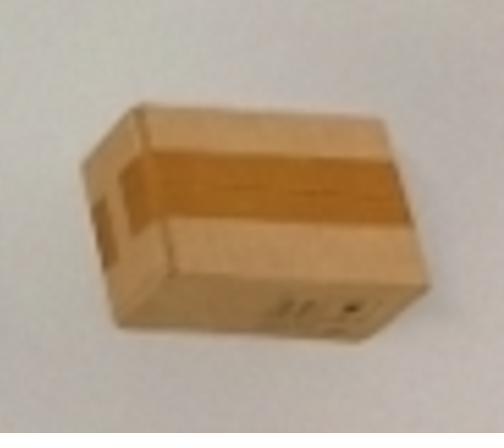

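Request:
{"op": "move", "data": {
  "joints": {"joint_1_rad": -0.4, "joint_2_rad": -0.4, "joint_3_rad": 3.14, "joint_4_rad": -1.5, "joint_5_rad": 0, "joint_6_rad": -0.6, "joint_7_rad": 1.2},
  "min_time_s": 2
}}

Request:
{"op": "move", "data": {
  "joints": {"joint_7_rad": 0.0, "hand_index_mcp": -0.2, "hand_middle_mcp": -0.2, "hand_thumb_cmc": -0.571, "hand_thumb_mcp": 0.34},
  "min_time_s": 2
}}

Request:
{"op": "move", "data": {
  "target": [0.73, 0.15, 1.0, 0.615, -0.648, 0.3265, -0.310],
  "min_time_s": 3,
  "cameras": ["wrist_camera"]
}}

Scene clock: 210.43 s.
move: done
base_odometry: x=+1.756 y=-0.996 heading=-0.131
base_tilt: forward=+0.6 right=-0.4
base_status: not commanded
joint_positions: joint_1_rad=-0.413 joint_2_rad=-0.428 joint_3_rad=+3.137 joint_4_rad=-1.531 joint_5_rad=-0.039 joint_6_rad=-0.532 joint_7_rad=+1.236 hand_index_mcp=+0.753 hand_index_abd=+0.001 hand_index_pip=+0.577 hand_index_dip=+0.696 hand_middle_mcp=+0.753 hand_middle_abd=+0.002 hand_middle_pip=+0.577 hand_middle_dip=+0.696 hand_ring_mcp=+0.753 hand_ring_abd=+0.001 hand_ring_pip=+0.577 hand_ring_dip=+0.696 hand_thumb_cmc=+0.713 hand_thumb_axl=+0.677 hand_thumb_mcp=+0.226 hand_thumb_ipl=+0.168 hand_current_limit=+0.400 hand_speed=-0.600
joint_status: all done
hand_state: goal,goal,goal,goal,goal,goal,goal,goal,goal,goal,goal,goal,goal,goal,goal,goal
index_mcp_current_ma: 0
index_abd_current_ma: 0
index_pip_current_ma: 0
index_dip_current_ma: 0
middle_mcp_current_ma: 0
middle_abd_current_ma: 0
middle_pip_current_ma: 0
middle_dip_current_ma: 0
ring_mcp_current_ma: 0
ring_abd_current_ma: 0
ring_pip_current_ma: 0
ring_dip_current_ma: 0
thumb_cmc_current_ma: 0
thumb_axl_current_ma: 0
thumb_mcp_current_ma: 0
thumb_ipl_current_ma: 0
hand_goal_index_mcp: 0.754
hand_goal_index_abd: 0.000
hand_goal_index_pip: 0.576
hand_goal_index_dip: 0.696
hand_goal_middle_mcp: 0.754
hand_goal_middle_abd: 0.000
hand_goal_middle_pip: 0.576
hand_goal_middle_dip: 0.696
hand_goal_ring_mcp: 0.754
hand_goal_ring_abd: 0.000
hand_goal_ring_pip: 0.576
hand_goal_ring_dip: 0.696
hand_goal_thumb_cmc: 0.714
hand_goal_thumb_axl: 0.678
hand_goal_thumb_mcp: 0.226
hand_goal_thumb_ipl: 0.168
motor_effort: joint_1_rad=-1(1) joint_2_rad=-4(5) joint_3_rad=+1(2) joint_4_rad=+18(19) joint_5_rad=+0(1) joint_6_rad=+9(10) joint_7_rad=+0(1)
hand_pose: x=+0.5145 y=+0.1066 z=+1.1354 quat_wxyz=(+0.268, -0.729, -0.025, -0.629) (m; base frame)
hand_target: x=+0.5222 y=+0.0958 z=+1.1216 quat_wxyz=(+0.248, -0.751, -0.012, -0.611) (m; base frame)
hand_status: not commanded
pictures: none

Scene clock: 213.10 s.
move: done
base_odometry: x=+1.756 y=-0.996 heading=-0.131
base_tilt: forward=+0.6 right=-0.4
base_status: not commanded
joint_positions: joint_1_rad=-0.413 joint_2_rad=-0.428 joint_3_rad=+3.137 joint_4_rad=-1.531 joint_5_rad=-0.039 joint_6_rad=-0.532 joint_7_rad=+0.036 hand_index_mcp=-0.201 hand_index_abd=+0.001 hand_index_pip=+0.577 hand_index_dip=+0.696 hand_middle_mcp=-0.201 hand_middle_abd=+0.002 hand_middle_pip=+0.577 hand_middle_dip=+0.696 hand_ring_mcp=+0.747 hand_ring_abd=+0.001 hand_ring_pip=+0.576 hand_ring_dip=+0.696 hand_thumb_cmc=-0.568 hand_thumb_axl=+0.677 hand_thumb_mcp=+0.336 hand_thumb_ipl=+0.168 hand_current_limit=+0.400 hand_speed=-0.600
joint_status: all done
hand_state: goal,goal,goal,goal,goal,goal,goal,goal,goal,goal,goal,goal,goal,goal,goal,goal
index_mcp_current_ma: 0
index_abd_current_ma: 0
index_pip_current_ma: 0
index_dip_current_ma: 0
middle_mcp_current_ma: 0
middle_abd_current_ma: 0
middle_pip_current_ma: 0
middle_dip_current_ma: 0
ring_mcp_current_ma: -3
ring_abd_current_ma: 0
ring_pip_current_ma: 0
ring_dip_current_ma: 0
thumb_cmc_current_ma: 0
thumb_axl_current_ma: 0
thumb_mcp_current_ma: -2
thumb_ipl_current_ma: 0
hand_goal_index_mcp: -0.200
hand_goal_index_abd: 0.000
hand_goal_index_pip: 0.576
hand_goal_index_dip: 0.696
hand_goal_middle_mcp: -0.200
hand_goal_middle_abd: 0.000
hand_goal_middle_pip: 0.576
hand_goal_middle_dip: 0.696
hand_goal_ring_mcp: 0.754
hand_goal_ring_abd: 0.000
hand_goal_ring_pip: 0.576
hand_goal_ring_dip: 0.696
hand_goal_thumb_cmc: -0.570
hand_goal_thumb_axl: 0.678
hand_goal_thumb_mcp: 0.340
hand_goal_thumb_ipl: 0.168
motor_effort: joint_1_rad=+0(1) joint_2_rad=-5(5) joint_3_rad=+1(1) joint_4_rad=+18(18) joint_5_rad=+0(1) joint_6_rad=+9(9) joint_7_rad=+0(1)
hand_pose: x=+0.4730 y=+0.1905 z=+1.1023 quat_wxyz=(+0.577, -0.616, +0.391, -0.368) (m; base frame)
hand_target: x=+0.4816 y=+0.1804 z=+1.0888 quat_wxyz=(+0.550, -0.627, +0.414, -0.364) (m; base frame)
hand_status: not commanded
pictures: none

Scene clock: 216.77 s.
move: done
base_odometry: x=+1.756 y=-0.996 heading=-0.131
base_tilt: forward=+0.6 right=-0.4
base_status: not commanded
joint_positions: joint_1_rad=+0.148 joint_2_rad=+0.140 joint_3_rad=+3.104 joint_4_rad=-1.408 joint_5_rad=-1.400 joint_6_rad=-0.690 joint_7_rad=+1.459 hand_index_mcp=-0.201 hand_index_abd=+0.001 hand_index_pip=+0.577 hand_index_dip=+0.696 hand_middle_mcp=-0.201 hand_middle_abd=+0.002 hand_middle_pip=+0.577 hand_middle_dip=+0.696 hand_ring_mcp=+0.747 hand_ring_abd=+0.001 hand_ring_pip=+0.576 hand_ring_dip=+0.696 hand_thumb_cmc=-0.568 hand_thumb_axl=+0.677 hand_thumb_mcp=+0.336 hand_thumb_ipl=+0.168 hand_current_limit=+0.400 hand_speed=-0.600
joint_status: not commanded
hand_state: goal,goal,goal,goal,goal,goal,goal,goal,goal,goal,goal,goal,goal,goal,goal,goal
index_mcp_current_ma: 0
index_abd_current_ma: 0
index_pip_current_ma: 0
index_dip_current_ma: 0
middle_mcp_current_ma: 0
middle_abd_current_ma: 0
middle_pip_current_ma: 0
middle_dip_current_ma: 0
ring_mcp_current_ma: -3
ring_abd_current_ma: 0
ring_pip_current_ma: 0
ring_dip_current_ma: 0
thumb_cmc_current_ma: 0
thumb_axl_current_ma: 0
thumb_mcp_current_ma: -2
thumb_ipl_current_ma: 0
hand_goal_index_mcp: -0.200
hand_goal_index_abd: 0.000
hand_goal_index_pip: 0.576
hand_goal_index_dip: 0.696
hand_goal_middle_mcp: -0.200
hand_goal_middle_abd: 0.000
hand_goal_middle_pip: 0.576
hand_goal_middle_dip: 0.696
hand_goal_ring_mcp: 0.754
hand_goal_ring_abd: 0.000
hand_goal_ring_pip: 0.576
hand_goal_ring_dip: 0.696
hand_goal_thumb_cmc: -0.570
hand_goal_thumb_axl: 0.678
hand_goal_thumb_mcp: 0.340
hand_goal_thumb_ipl: 0.168
motor_effort: joint_1_rad=+0(2) joint_2_rad=-22(25) joint_3_rad=+0(1) joint_4_rad=+18(19) joint_5_rad=-6(6) joint_6_rad=+1(9) joint_7_rad=+0(1)
hand_pose: x=+0.7246 y=+0.1328 z=+0.9943 quat_wxyz=(+0.588, -0.652, +0.344, -0.333) (m; base frame)
hand_target: x=+0.7300 y=+0.1500 z=+1.0000 quat_wxyz=(+0.615, -0.648, +0.326, -0.310) (m; base frame)
hand_status: done (0.019 m and 4.5 deg from the pose sent, 0.280 m and 11.5 deg at the start)
pictures: wrist_camera
camera_calibration:
wrist_camera: T_world_to_cam=[[-0.49244, 0.563258, -0.663508, 0.965115], [-0.802426, 0.00142439, 0.596751, -0.0585789], [0.33707, 0.82628, 0.451271, -0.6761], [0, 0, 0, 1]] pos_world=[0.656149, 0.0151224, 0.980423]

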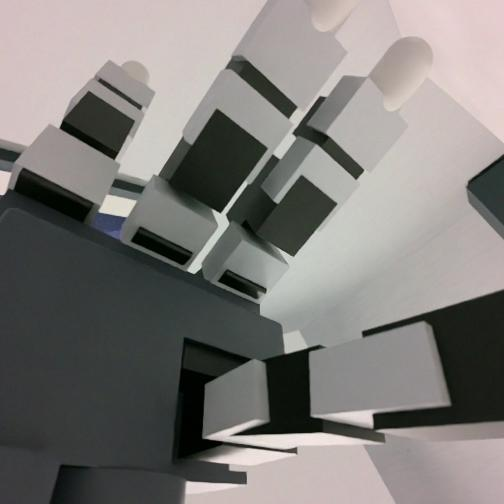

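Request:
{"op": "move", "data": {
  "joints": {"joint_7_rad": 3.4, "hand_thumb_cmc": 0.714},
  "min_time_s": 2,
  "cameras": ["wrist_camera"]
}}

Scene clock: 227.53 s.
move: done
base_odometry: x=+1.756 y=-0.996 heading=-0.131
base_tilt: forward=+0.6 right=-0.3
base_status: not commanded
joint_positions: joint_1_rad=+0.148 joint_2_rad=+0.140 joint_3_rad=+3.104 joint_4_rad=-1.408 joint_5_rad=-1.401 joint_6_rad=-0.691 joint_7_rad=+3.365 hand_index_mcp=-0.200 hand_index_abd=+0.001 hand_index_pip=+0.577 hand_index_dip=+0.696 hand_middle_mcp=-0.200 hand_middle_abd=+0.002 hand_middle_pip=+0.577 hand_middle_dip=+0.696 hand_ring_mcp=+0.755 hand_ring_abd=+0.001 hand_ring_pip=+0.576 hand_ring_dip=+0.696 hand_thumb_cmc=+0.714 hand_thumb_axl=+0.677 hand_thumb_mcp=+0.336 hand_thumb_ipl=+0.168 hand_current_limit=+0.400 hand_speed=-0.600
joint_status: all done
hand_state: goal,goal,goal,goal,goal,goal,goal,goal,goal,goal,goal,goal,goal,goal,goal,goal
index_mcp_current_ma: 0
index_abd_current_ma: 0
index_pip_current_ma: 0
index_dip_current_ma: 0
middle_mcp_current_ma: 0
middle_abd_current_ma: 0
middle_pip_current_ma: 0
middle_dip_current_ma: 0
ring_mcp_current_ma: 0
ring_abd_current_ma: 0
ring_pip_current_ma: 0
ring_dip_current_ma: 0
thumb_cmc_current_ma: 0
thumb_axl_current_ma: 0
thumb_mcp_current_ma: -2
thumb_ipl_current_ma: 0
hand_goal_index_mcp: -0.200
hand_goal_index_abd: 0.000
hand_goal_index_pip: 0.576
hand_goal_index_dip: 0.696
hand_goal_middle_mcp: -0.200
hand_goal_middle_abd: 0.000
hand_goal_middle_pip: 0.576
hand_goal_middle_dip: 0.696
hand_goal_ring_mcp: 0.754
hand_goal_ring_abd: 0.000
hand_goal_ring_pip: 0.576
hand_goal_ring_dip: 0.696
hand_goal_thumb_cmc: 0.714
hand_goal_thumb_axl: 0.678
hand_goal_thumb_mcp: 0.340
hand_goal_thumb_ipl: 0.168
motor_effort: joint_1_rad=+0(1) joint_2_rad=-23(23) joint_3_rad=+0(1) joint_4_rad=+18(19) joint_5_rad=-6(7) joint_6_rad=+1(1) joint_7_rad=+1(1)
hand_pose: x=+0.7897 y=+0.0469 z=+1.0888 quat_wxyz=(+0.070, -0.658, -0.333, -0.672) (m; base frame)
hand_target: x=+0.7995 y=+0.0641 z=+1.0914 quat_wxyz=(+0.104, -0.641, -0.339, -0.681) (m; base frame)
hand_status: not commanded
pictures: wrist_camera
camera_calibration:
wrist_camera: T_world_to_cam=[[0.396104, -0.787427, -0.472292, 0.261625], [-0.845712, -0.112552, -0.521634, 1.19463], [0.357592, 0.606045, -0.71052, 0.589426], [0, 0, 0, 1]] pos_world=[0.695907, -0.0167503, 1.16552]

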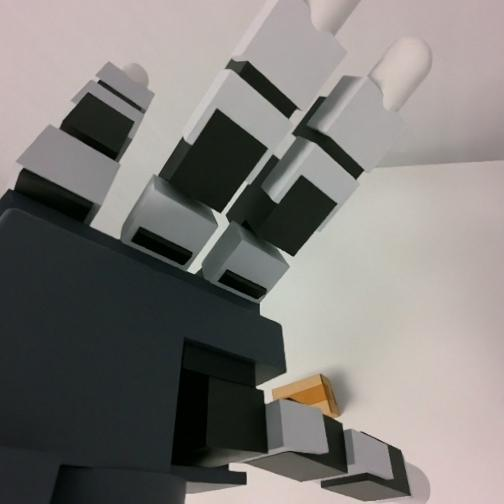

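Request:
{"op": "zoom_image", "data": {
  "camera": "wrist_camera",
  "region": [260, 360, 350, 430]
}}

Scaled by 5.600 from the camera's 504x504 image, which has a finer 720x720 frame.

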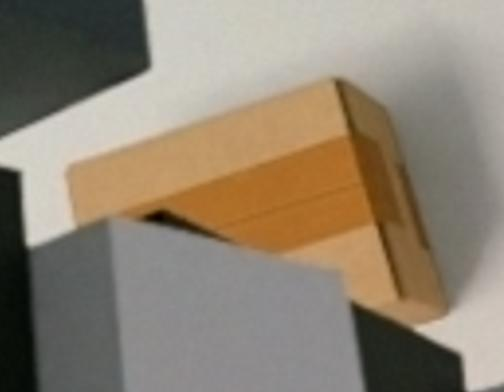

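Request:
{"op": "move", "data": {
  "joints": {"joint_7_rad": 1.45, "hand_thumb_cmc": -0.571},
  "min_time_s": 2
}}

Request:
{"op": "move", "data": {
  "target": [0.75, 0.165, 0.93, 0.615, -0.648, 0.3265, -0.310],
  "min_time_s": 2,
  "cameras": ["wrist_camera"]
}}

Scene clock: 246.80 s.
move: done
base_odometry: x=+1.756 y=-0.996 heading=-0.131
base_tilt: forward=+0.6 right=-0.4
base_status: not commanded
joint_positions: joint_1_rad=+0.148 joint_2_rad=+0.140 joint_3_rad=+3.104 joint_4_rad=-1.408 joint_5_rad=-1.401 joint_6_rad=-0.691 joint_7_rad=+1.485 hand_index_mcp=-0.201 hand_index_abd=+0.001 hand_index_pip=+0.577 hand_index_dip=+0.696 hand_middle_mcp=-0.201 hand_middle_abd=+0.002 hand_middle_pip=+0.577 hand_middle_dip=+0.696 hand_ring_mcp=+0.747 hand_ring_abd=+0.001 hand_ring_pip=+0.576 hand_ring_dip=+0.696 hand_thumb_cmc=-0.567 hand_thumb_axl=+0.677 hand_thumb_mcp=+0.336 hand_thumb_ipl=+0.168 hand_current_limit=+0.400 hand_speed=-0.600
joint_status: all done
hand_state: goal,goal,goal,goal,goal,goal,goal,goal,goal,goal,goal,goal,goal,goal,goal,goal
index_mcp_current_ma: 0
index_abd_current_ma: 0
index_pip_current_ma: 0
index_dip_current_ma: 0
middle_mcp_current_ma: 0
middle_abd_current_ma: 0
middle_pip_current_ma: 0
middle_dip_current_ma: 0
ring_mcp_current_ma: -3
ring_abd_current_ma: 0
ring_pip_current_ma: 0
ring_dip_current_ma: 0
thumb_cmc_current_ma: 1
thumb_axl_current_ma: 0
thumb_mcp_current_ma: -1
thumb_ipl_current_ma: 0
hand_goal_index_mcp: -0.200
hand_goal_index_abd: 0.000
hand_goal_index_pip: 0.576
hand_goal_index_dip: 0.696
hand_goal_middle_mcp: -0.200
hand_goal_middle_abd: 0.000
hand_goal_middle_pip: 0.576
hand_goal_middle_dip: 0.696
hand_goal_ring_mcp: 0.754
hand_goal_ring_abd: 0.000
hand_goal_ring_pip: 0.576
hand_goal_ring_dip: 0.696
hand_goal_thumb_cmc: -0.570
hand_goal_thumb_axl: 0.678
hand_goal_thumb_mcp: 0.340
hand_goal_thumb_ipl: 0.168
motor_effort: joint_1_rad=+0(1) joint_2_rad=-22(23) joint_3_rad=+0(1) joint_4_rad=+18(19) joint_5_rad=-6(6) joint_6_rad=+1(1) joint_7_rad=+0(1)
hand_pose: x=+0.7257 y=+0.1311 z=+0.9940 quat_wxyz=(+0.584, -0.657, +0.335, -0.340) (m; base frame)
hand_target: x=+0.7278 y=+0.1530 z=+1.0011 quat_wxyz=(+0.621, -0.640, +0.341, -0.296) (m; base frame)
hand_status: not commanded
pictures: none

Scene clock: 249.10 s.
move: done
base_odometry: x=+1.756 y=-0.996 heading=-0.131
base_tilt: forward=+0.6 right=-0.4
base_status: not commanded
joint_positions: joint_1_rad=+0.148 joint_2_rad=+0.193 joint_3_rad=+3.045 joint_4_rad=-1.503 joint_5_rad=-1.627 joint_6_rad=-0.691 joint_7_rad=+1.776 hand_index_mcp=-0.201 hand_index_abd=+0.001 hand_index_pip=+0.577 hand_index_dip=+0.696 hand_middle_mcp=-0.201 hand_middle_abd=+0.002 hand_middle_pip=+0.577 hand_middle_dip=+0.696 hand_ring_mcp=+0.747 hand_ring_abd=+0.001 hand_ring_pip=+0.576 hand_ring_dip=+0.696 hand_thumb_cmc=-0.567 hand_thumb_axl=+0.677 hand_thumb_mcp=+0.336 hand_thumb_ipl=+0.168 hand_current_limit=+0.400 hand_speed=-0.600
joint_status: not commanded
hand_state: goal,goal,goal,goal,goal,goal,goal,goal,goal,goal,goal,goal,goal,goal,goal,goal
index_mcp_current_ma: 0
index_abd_current_ma: 0
index_pip_current_ma: 0
index_dip_current_ma: 0
middle_mcp_current_ma: 0
middle_abd_current_ma: 0
middle_pip_current_ma: 0
middle_dip_current_ma: 0
ring_mcp_current_ma: -3
ring_abd_current_ma: 0
ring_pip_current_ma: 0
ring_dip_current_ma: 0
thumb_cmc_current_ma: 1
thumb_axl_current_ma: 0
thumb_mcp_current_ma: -1
thumb_ipl_current_ma: 0
hand_goal_index_mcp: -0.200
hand_goal_index_abd: 0.000
hand_goal_index_pip: 0.576
hand_goal_index_dip: 0.696
hand_goal_middle_mcp: -0.200
hand_goal_middle_abd: 0.000
hand_goal_middle_pip: 0.576
hand_goal_middle_dip: 0.696
hand_goal_ring_mcp: 0.754
hand_goal_ring_abd: 0.000
hand_goal_ring_pip: 0.576
hand_goal_ring_dip: 0.696
hand_goal_thumb_cmc: -0.570
hand_goal_thumb_axl: 0.678
hand_goal_thumb_mcp: 0.340
hand_goal_thumb_ipl: 0.168
motor_effort: joint_1_rad=-1(1) joint_2_rad=-24(24) joint_3_rad=+0(1) joint_4_rad=+18(19) joint_5_rad=-6(7) joint_6_rad=-2(2) joint_7_rad=+0(1)
hand_pose: x=+0.7377 y=+0.1635 z=+0.9555 quat_wxyz=(+0.605, -0.657, +0.303, -0.331) (m; base frame)
hand_target: x=+0.7500 y=+0.1650 z=+0.9300 quat_wxyz=(+0.615, -0.648, +0.326, -0.310) (m; base frame)
hand_status: done (0.028 m and 3.9 deg from the pose sent, 0.076 m and 5.1 deg at the start)
pictures: wrist_camera
camera_calibration:
wrist_camera: T_world_to_cam=[[-0.493785, 0.522707, -0.694949, 0.966121], [-0.831651, -0.0504011, 0.553007, 0.0468268], [0.254034, 0.851021, 0.459597, -0.639168], [0, 0, 0, 1]] pos_world=[0.67837, 0.0413077, 0.939269]

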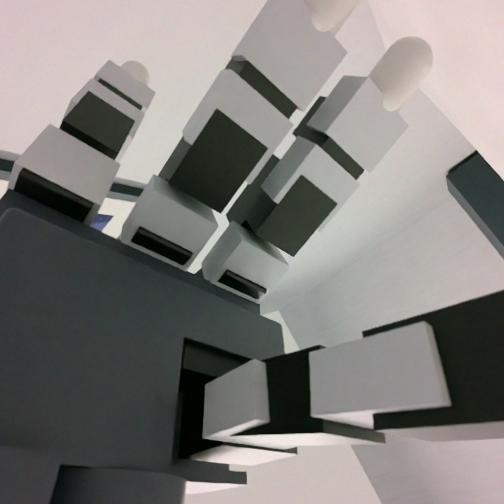

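Request:
{"op": "move", "data": {
  "target": [0.757, 0.152, 0.89, 0.615, -0.648, 0.3265, -0.310],
  "min_time_s": 2,
  "cameras": ["wrist_camera"]
}}

Scene clock: 257.73 s.
move: done
base_odometry: x=+1.756 y=-0.996 heading=-0.131
base_tilt: forward=+0.6 right=-0.4
base_status: not commanded
joint_positions: joint_1_rad=+0.177 joint_2_rad=+0.234 joint_3_rad=+3.042 joint_4_rad=-1.577 joint_5_rad=-1.740 joint_6_rad=-0.691 joint_7_rad=+1.942 hand_index_mcp=-0.201 hand_index_abd=+0.001 hand_index_pip=+0.577 hand_index_dip=+0.696 hand_middle_mcp=-0.201 hand_middle_abd=+0.002 hand_middle_pip=+0.577 hand_middle_dip=+0.696 hand_ring_mcp=+0.747 hand_ring_abd=+0.001 hand_ring_pip=+0.576 hand_ring_dip=+0.696 hand_thumb_cmc=-0.567 hand_thumb_axl=+0.677 hand_thumb_mcp=+0.336 hand_thumb_ipl=+0.168 hand_current_limit=+0.400 hand_speed=-0.600
joint_status: not commanded
hand_state: goal,goal,goal,goal,goal,goal,goal,goal,goal,goal,goal,goal,goal,goal,goal,goal
index_mcp_current_ma: 0
index_abd_current_ma: 0
index_pip_current_ma: 0
index_dip_current_ma: 0
middle_mcp_current_ma: 0
middle_abd_current_ma: 0
middle_pip_current_ma: 0
middle_dip_current_ma: 0
ring_mcp_current_ma: -3
ring_abd_current_ma: 0
ring_pip_current_ma: 0
ring_dip_current_ma: 0
thumb_cmc_current_ma: 1
thumb_axl_current_ma: 0
thumb_mcp_current_ma: -1
thumb_ipl_current_ma: 0
hand_goal_index_mcp: -0.200
hand_goal_index_abd: 0.000
hand_goal_index_pip: 0.576
hand_goal_index_dip: 0.696
hand_goal_middle_mcp: -0.200
hand_goal_middle_abd: 0.000
hand_goal_middle_pip: 0.576
hand_goal_middle_dip: 0.696
hand_goal_ring_mcp: 0.754
hand_goal_ring_abd: 0.000
hand_goal_ring_pip: 0.576
hand_goal_ring_dip: 0.696
hand_goal_thumb_cmc: -0.570
hand_goal_thumb_axl: 0.678
hand_goal_thumb_mcp: 0.340
hand_goal_thumb_ipl: 0.168
motor_effort: joint_1_rad=+0(1) joint_2_rad=-24(25) joint_3_rad=+0(1) joint_4_rad=+18(18) joint_5_rad=-6(6) joint_6_rad=-3(3) joint_7_rad=+1(1)
hand_pose: x=+0.7525 y=+0.1423 z=+0.9125 quat_wxyz=(+0.594, -0.657, +0.316, -0.340) (m; base frame)
hand_target: x=+0.7570 y=+0.1520 z=+0.8900 quat_wxyz=(+0.615, -0.648, +0.326, -0.310) (m; base frame)
hand_status: done (0.025 m and 4.5 deg from the pose sent, 0.069 m and 3.9 deg at the start)
pictures: wrist_camera
camera_calibration:
wrist_camera: T_world_to_cam=[[-0.481881, 0.531521, -0.696618, 0.945943], [-0.827567, -0.0147993, 0.561172, 0.0662669], [0.287965, 0.846916, 0.447, -0.61849], [0, 0, 0, 1]] pos_world=[0.688776, 0.0220019, 0.898239]

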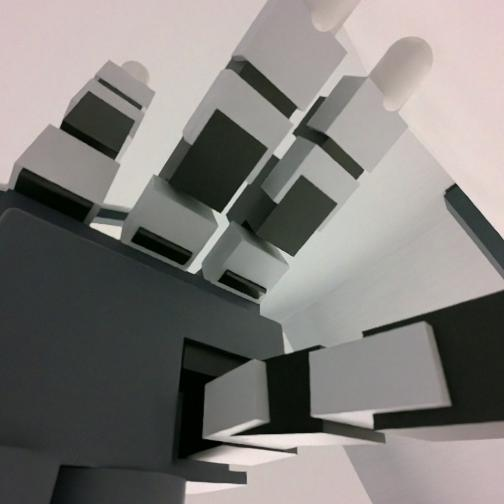

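Request:
{"op": "move", "data": {
  "target": [0.751, 0.159, 0.868, 0.615, -0.648, 0.3265, -0.310],
  "min_time_s": 2,
  "cameras": ["wrist_camera"]
}}

Scene clock: 264.83 s.
move: done
base_odometry: x=+1.756 y=-0.996 heading=-0.131
base_tilt: forward=+0.6 right=-0.4
base_status: not commanded
joint_positions: joint_1_rad=+0.177 joint_2_rad=+0.235 joint_3_rad=+3.042 joint_4_rad=-1.647 joint_5_rad=-1.827 joint_6_rad=-0.692 joint_7_rad=+2.050 hand_index_mcp=-0.201 hand_index_abd=+0.001 hand_index_pip=+0.577 hand_index_dip=+0.696 hand_middle_mcp=-0.201 hand_middle_abd=+0.002 hand_middle_pip=+0.577 hand_middle_dip=+0.696 hand_ring_mcp=+0.747 hand_ring_abd=+0.001 hand_ring_pip=+0.576 hand_ring_dip=+0.696 hand_thumb_cmc=-0.567 hand_thumb_axl=+0.677 hand_thumb_mcp=+0.336 hand_thumb_ipl=+0.168 hand_current_limit=+0.400 hand_speed=-0.600
joint_status: not commanded
hand_state: goal,goal,goal,goal,goal,goal,goal,goal,goal,goal,goal,goal,goal,goal,goal,goal
index_mcp_current_ma: 0
index_abd_current_ma: 0
index_pip_current_ma: 0
index_dip_current_ma: 0
middle_mcp_current_ma: 0
middle_abd_current_ma: 0
middle_pip_current_ma: 0
middle_dip_current_ma: 0
ring_mcp_current_ma: -3
ring_abd_current_ma: 0
ring_pip_current_ma: 0
ring_dip_current_ma: 0
thumb_cmc_current_ma: 1
thumb_axl_current_ma: 0
thumb_mcp_current_ma: -1
thumb_ipl_current_ma: 0
hand_goal_index_mcp: -0.200
hand_goal_index_abd: 0.000
hand_goal_index_pip: 0.576
hand_goal_index_dip: 0.696
hand_goal_middle_mcp: -0.200
hand_goal_middle_abd: 0.000
hand_goal_middle_pip: 0.576
hand_goal_middle_dip: 0.696
hand_goal_ring_mcp: 0.754
hand_goal_ring_abd: 0.000
hand_goal_ring_pip: 0.576
hand_goal_ring_dip: 0.696
hand_goal_thumb_cmc: -0.570
hand_goal_thumb_axl: 0.678
hand_goal_thumb_mcp: 0.340
hand_goal_thumb_ipl: 0.168
motor_effort: joint_1_rad=-1(1) joint_2_rad=-24(25) joint_3_rad=-1(1) joint_4_rad=+18(18) joint_5_rad=-5(7) joint_6_rad=-4(4) joint_7_rad=+0(1)
hand_pose: x=+0.7490 y=+0.1398 z=+0.8897 quat_wxyz=(+0.591, -0.655, +0.322, -0.343) (m; base frame)
hand_target: x=+0.7510 y=+0.1590 z=+0.8680 quat_wxyz=(+0.615, -0.648, +0.326, -0.310) (m; base frame)
hand_status: done (0.029 m and 4.8 deg from the pose sent, 0.048 m and 4.5 deg at the start)
pictures: wrist_camera
camera_calibration:
wrist_camera: T_world_to_cam=[[-0.477179, 0.538742, -0.694303, 0.923137], [-0.825147, -0.00282658, 0.564911, 0.0693189], [0.302379, 0.842466, 0.44589, -0.614385], [0, 0, 0, 1]] pos_world=[0.683476, 0.0204614, 0.875726]

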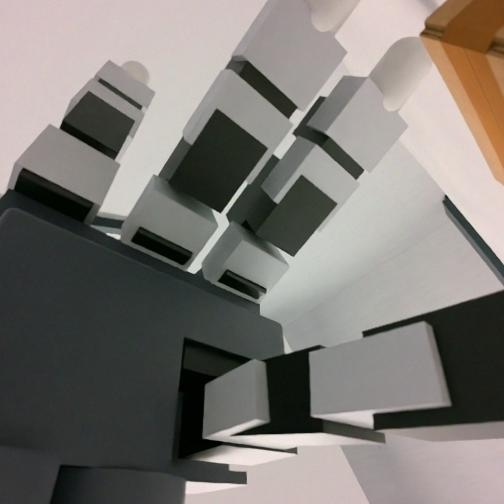

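Request:
{"op": "move", "data": {
  "target": [0.745, 0.176, 0.868, 0.615, -0.648, 0.3265, -0.310],
  "min_time_s": 2,
  "cameras": ["wrist_camera"]
}}

Scene clock: 285.90 s.
move: done
base_odometry: x=+1.756 y=-0.996 heading=-0.131
base_tilt: forward=+0.6 right=-0.4
base_status: not commanded
joint_positions: joint_1_rad=+0.133 joint_2_rad=+0.235 joint_3_rad=+3.042 joint_4_rad=-1.669 joint_5_rad=-1.866 joint_6_rad=-0.692 joint_7_rad=+2.077 hand_index_mcp=-0.201 hand_index_abd=+0.001 hand_index_pip=+0.577 hand_index_dip=+0.696 hand_middle_mcp=-0.201 hand_middle_abd=+0.002 hand_middle_pip=+0.577 hand_middle_dip=+0.696 hand_ring_mcp=+0.747 hand_ring_abd=+0.001 hand_ring_pip=+0.576 hand_ring_dip=+0.696 hand_thumb_cmc=-0.567 hand_thumb_axl=+0.677 hand_thumb_mcp=+0.336 hand_thumb_ipl=+0.168 hand_current_limit=+0.400 hand_speed=-0.600
joint_status: not commanded
hand_state: goal,goal,goal,goal,goal,goal,goal,goal,goal,goal,goal,goal,goal,goal,goal,goal
index_mcp_current_ma: 0
index_abd_current_ma: 0
index_pip_current_ma: 0
index_dip_current_ma: 0
middle_mcp_current_ma: 0
middle_abd_current_ma: 0
middle_pip_current_ma: 0
middle_dip_current_ma: 0
ring_mcp_current_ma: -3
ring_abd_current_ma: 0
ring_pip_current_ma: 0
ring_dip_current_ma: 0
thumb_cmc_current_ma: 1
thumb_axl_current_ma: 0
thumb_mcp_current_ma: -1
thumb_ipl_current_ma: 0
hand_goal_index_mcp: -0.200
hand_goal_index_abd: 0.000
hand_goal_index_pip: 0.576
hand_goal_index_dip: 0.696
hand_goal_middle_mcp: -0.200
hand_goal_middle_abd: 0.000
hand_goal_middle_pip: 0.576
hand_goal_middle_dip: 0.696
hand_goal_ring_mcp: 0.754
hand_goal_ring_abd: 0.000
hand_goal_ring_pip: 0.576
hand_goal_ring_dip: 0.696
hand_goal_thumb_cmc: -0.570
hand_goal_thumb_axl: 0.678
hand_goal_thumb_mcp: 0.340
hand_goal_thumb_ipl: 0.168
motor_effort: joint_1_rad=+0(1) joint_2_rad=-24(25) joint_3_rad=-1(1) joint_4_rad=+17(18) joint_5_rad=-5(6) joint_6_rad=-4(5) joint_7_rad=+0(1)
hand_pose: x=+0.7416 y=+0.1666 z=+0.8850 quat_wxyz=(+0.601, -0.657, +0.315, -0.329) (m; base frame)
hand_target: x=+0.7450 y=+0.1760 z=+0.8680 quat_wxyz=(+0.615, -0.648, +0.326, -0.310) (m; base frame)
hand_status: done (0.020 m and 3.2 deg from the pose sent, 0.042 m and 4.8 deg at the start)
pictures: wrist_camera
camera_calibration:
wrist_camera: T_world_to_cam=[[-0.498275, 0.53333, -0.683579, 0.908926], [-0.821843, -0.0393559, 0.568353, 0.066557], [0.276217, 0.844991, 0.457924, -0.624391], [0, 0, 0, 1]] pos_world=[0.680062, 0.0454664, 0.869419]

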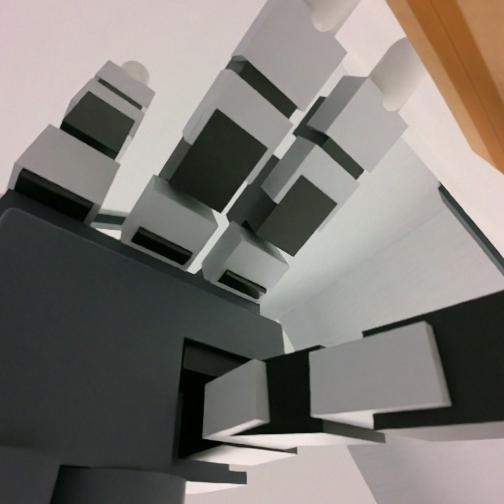

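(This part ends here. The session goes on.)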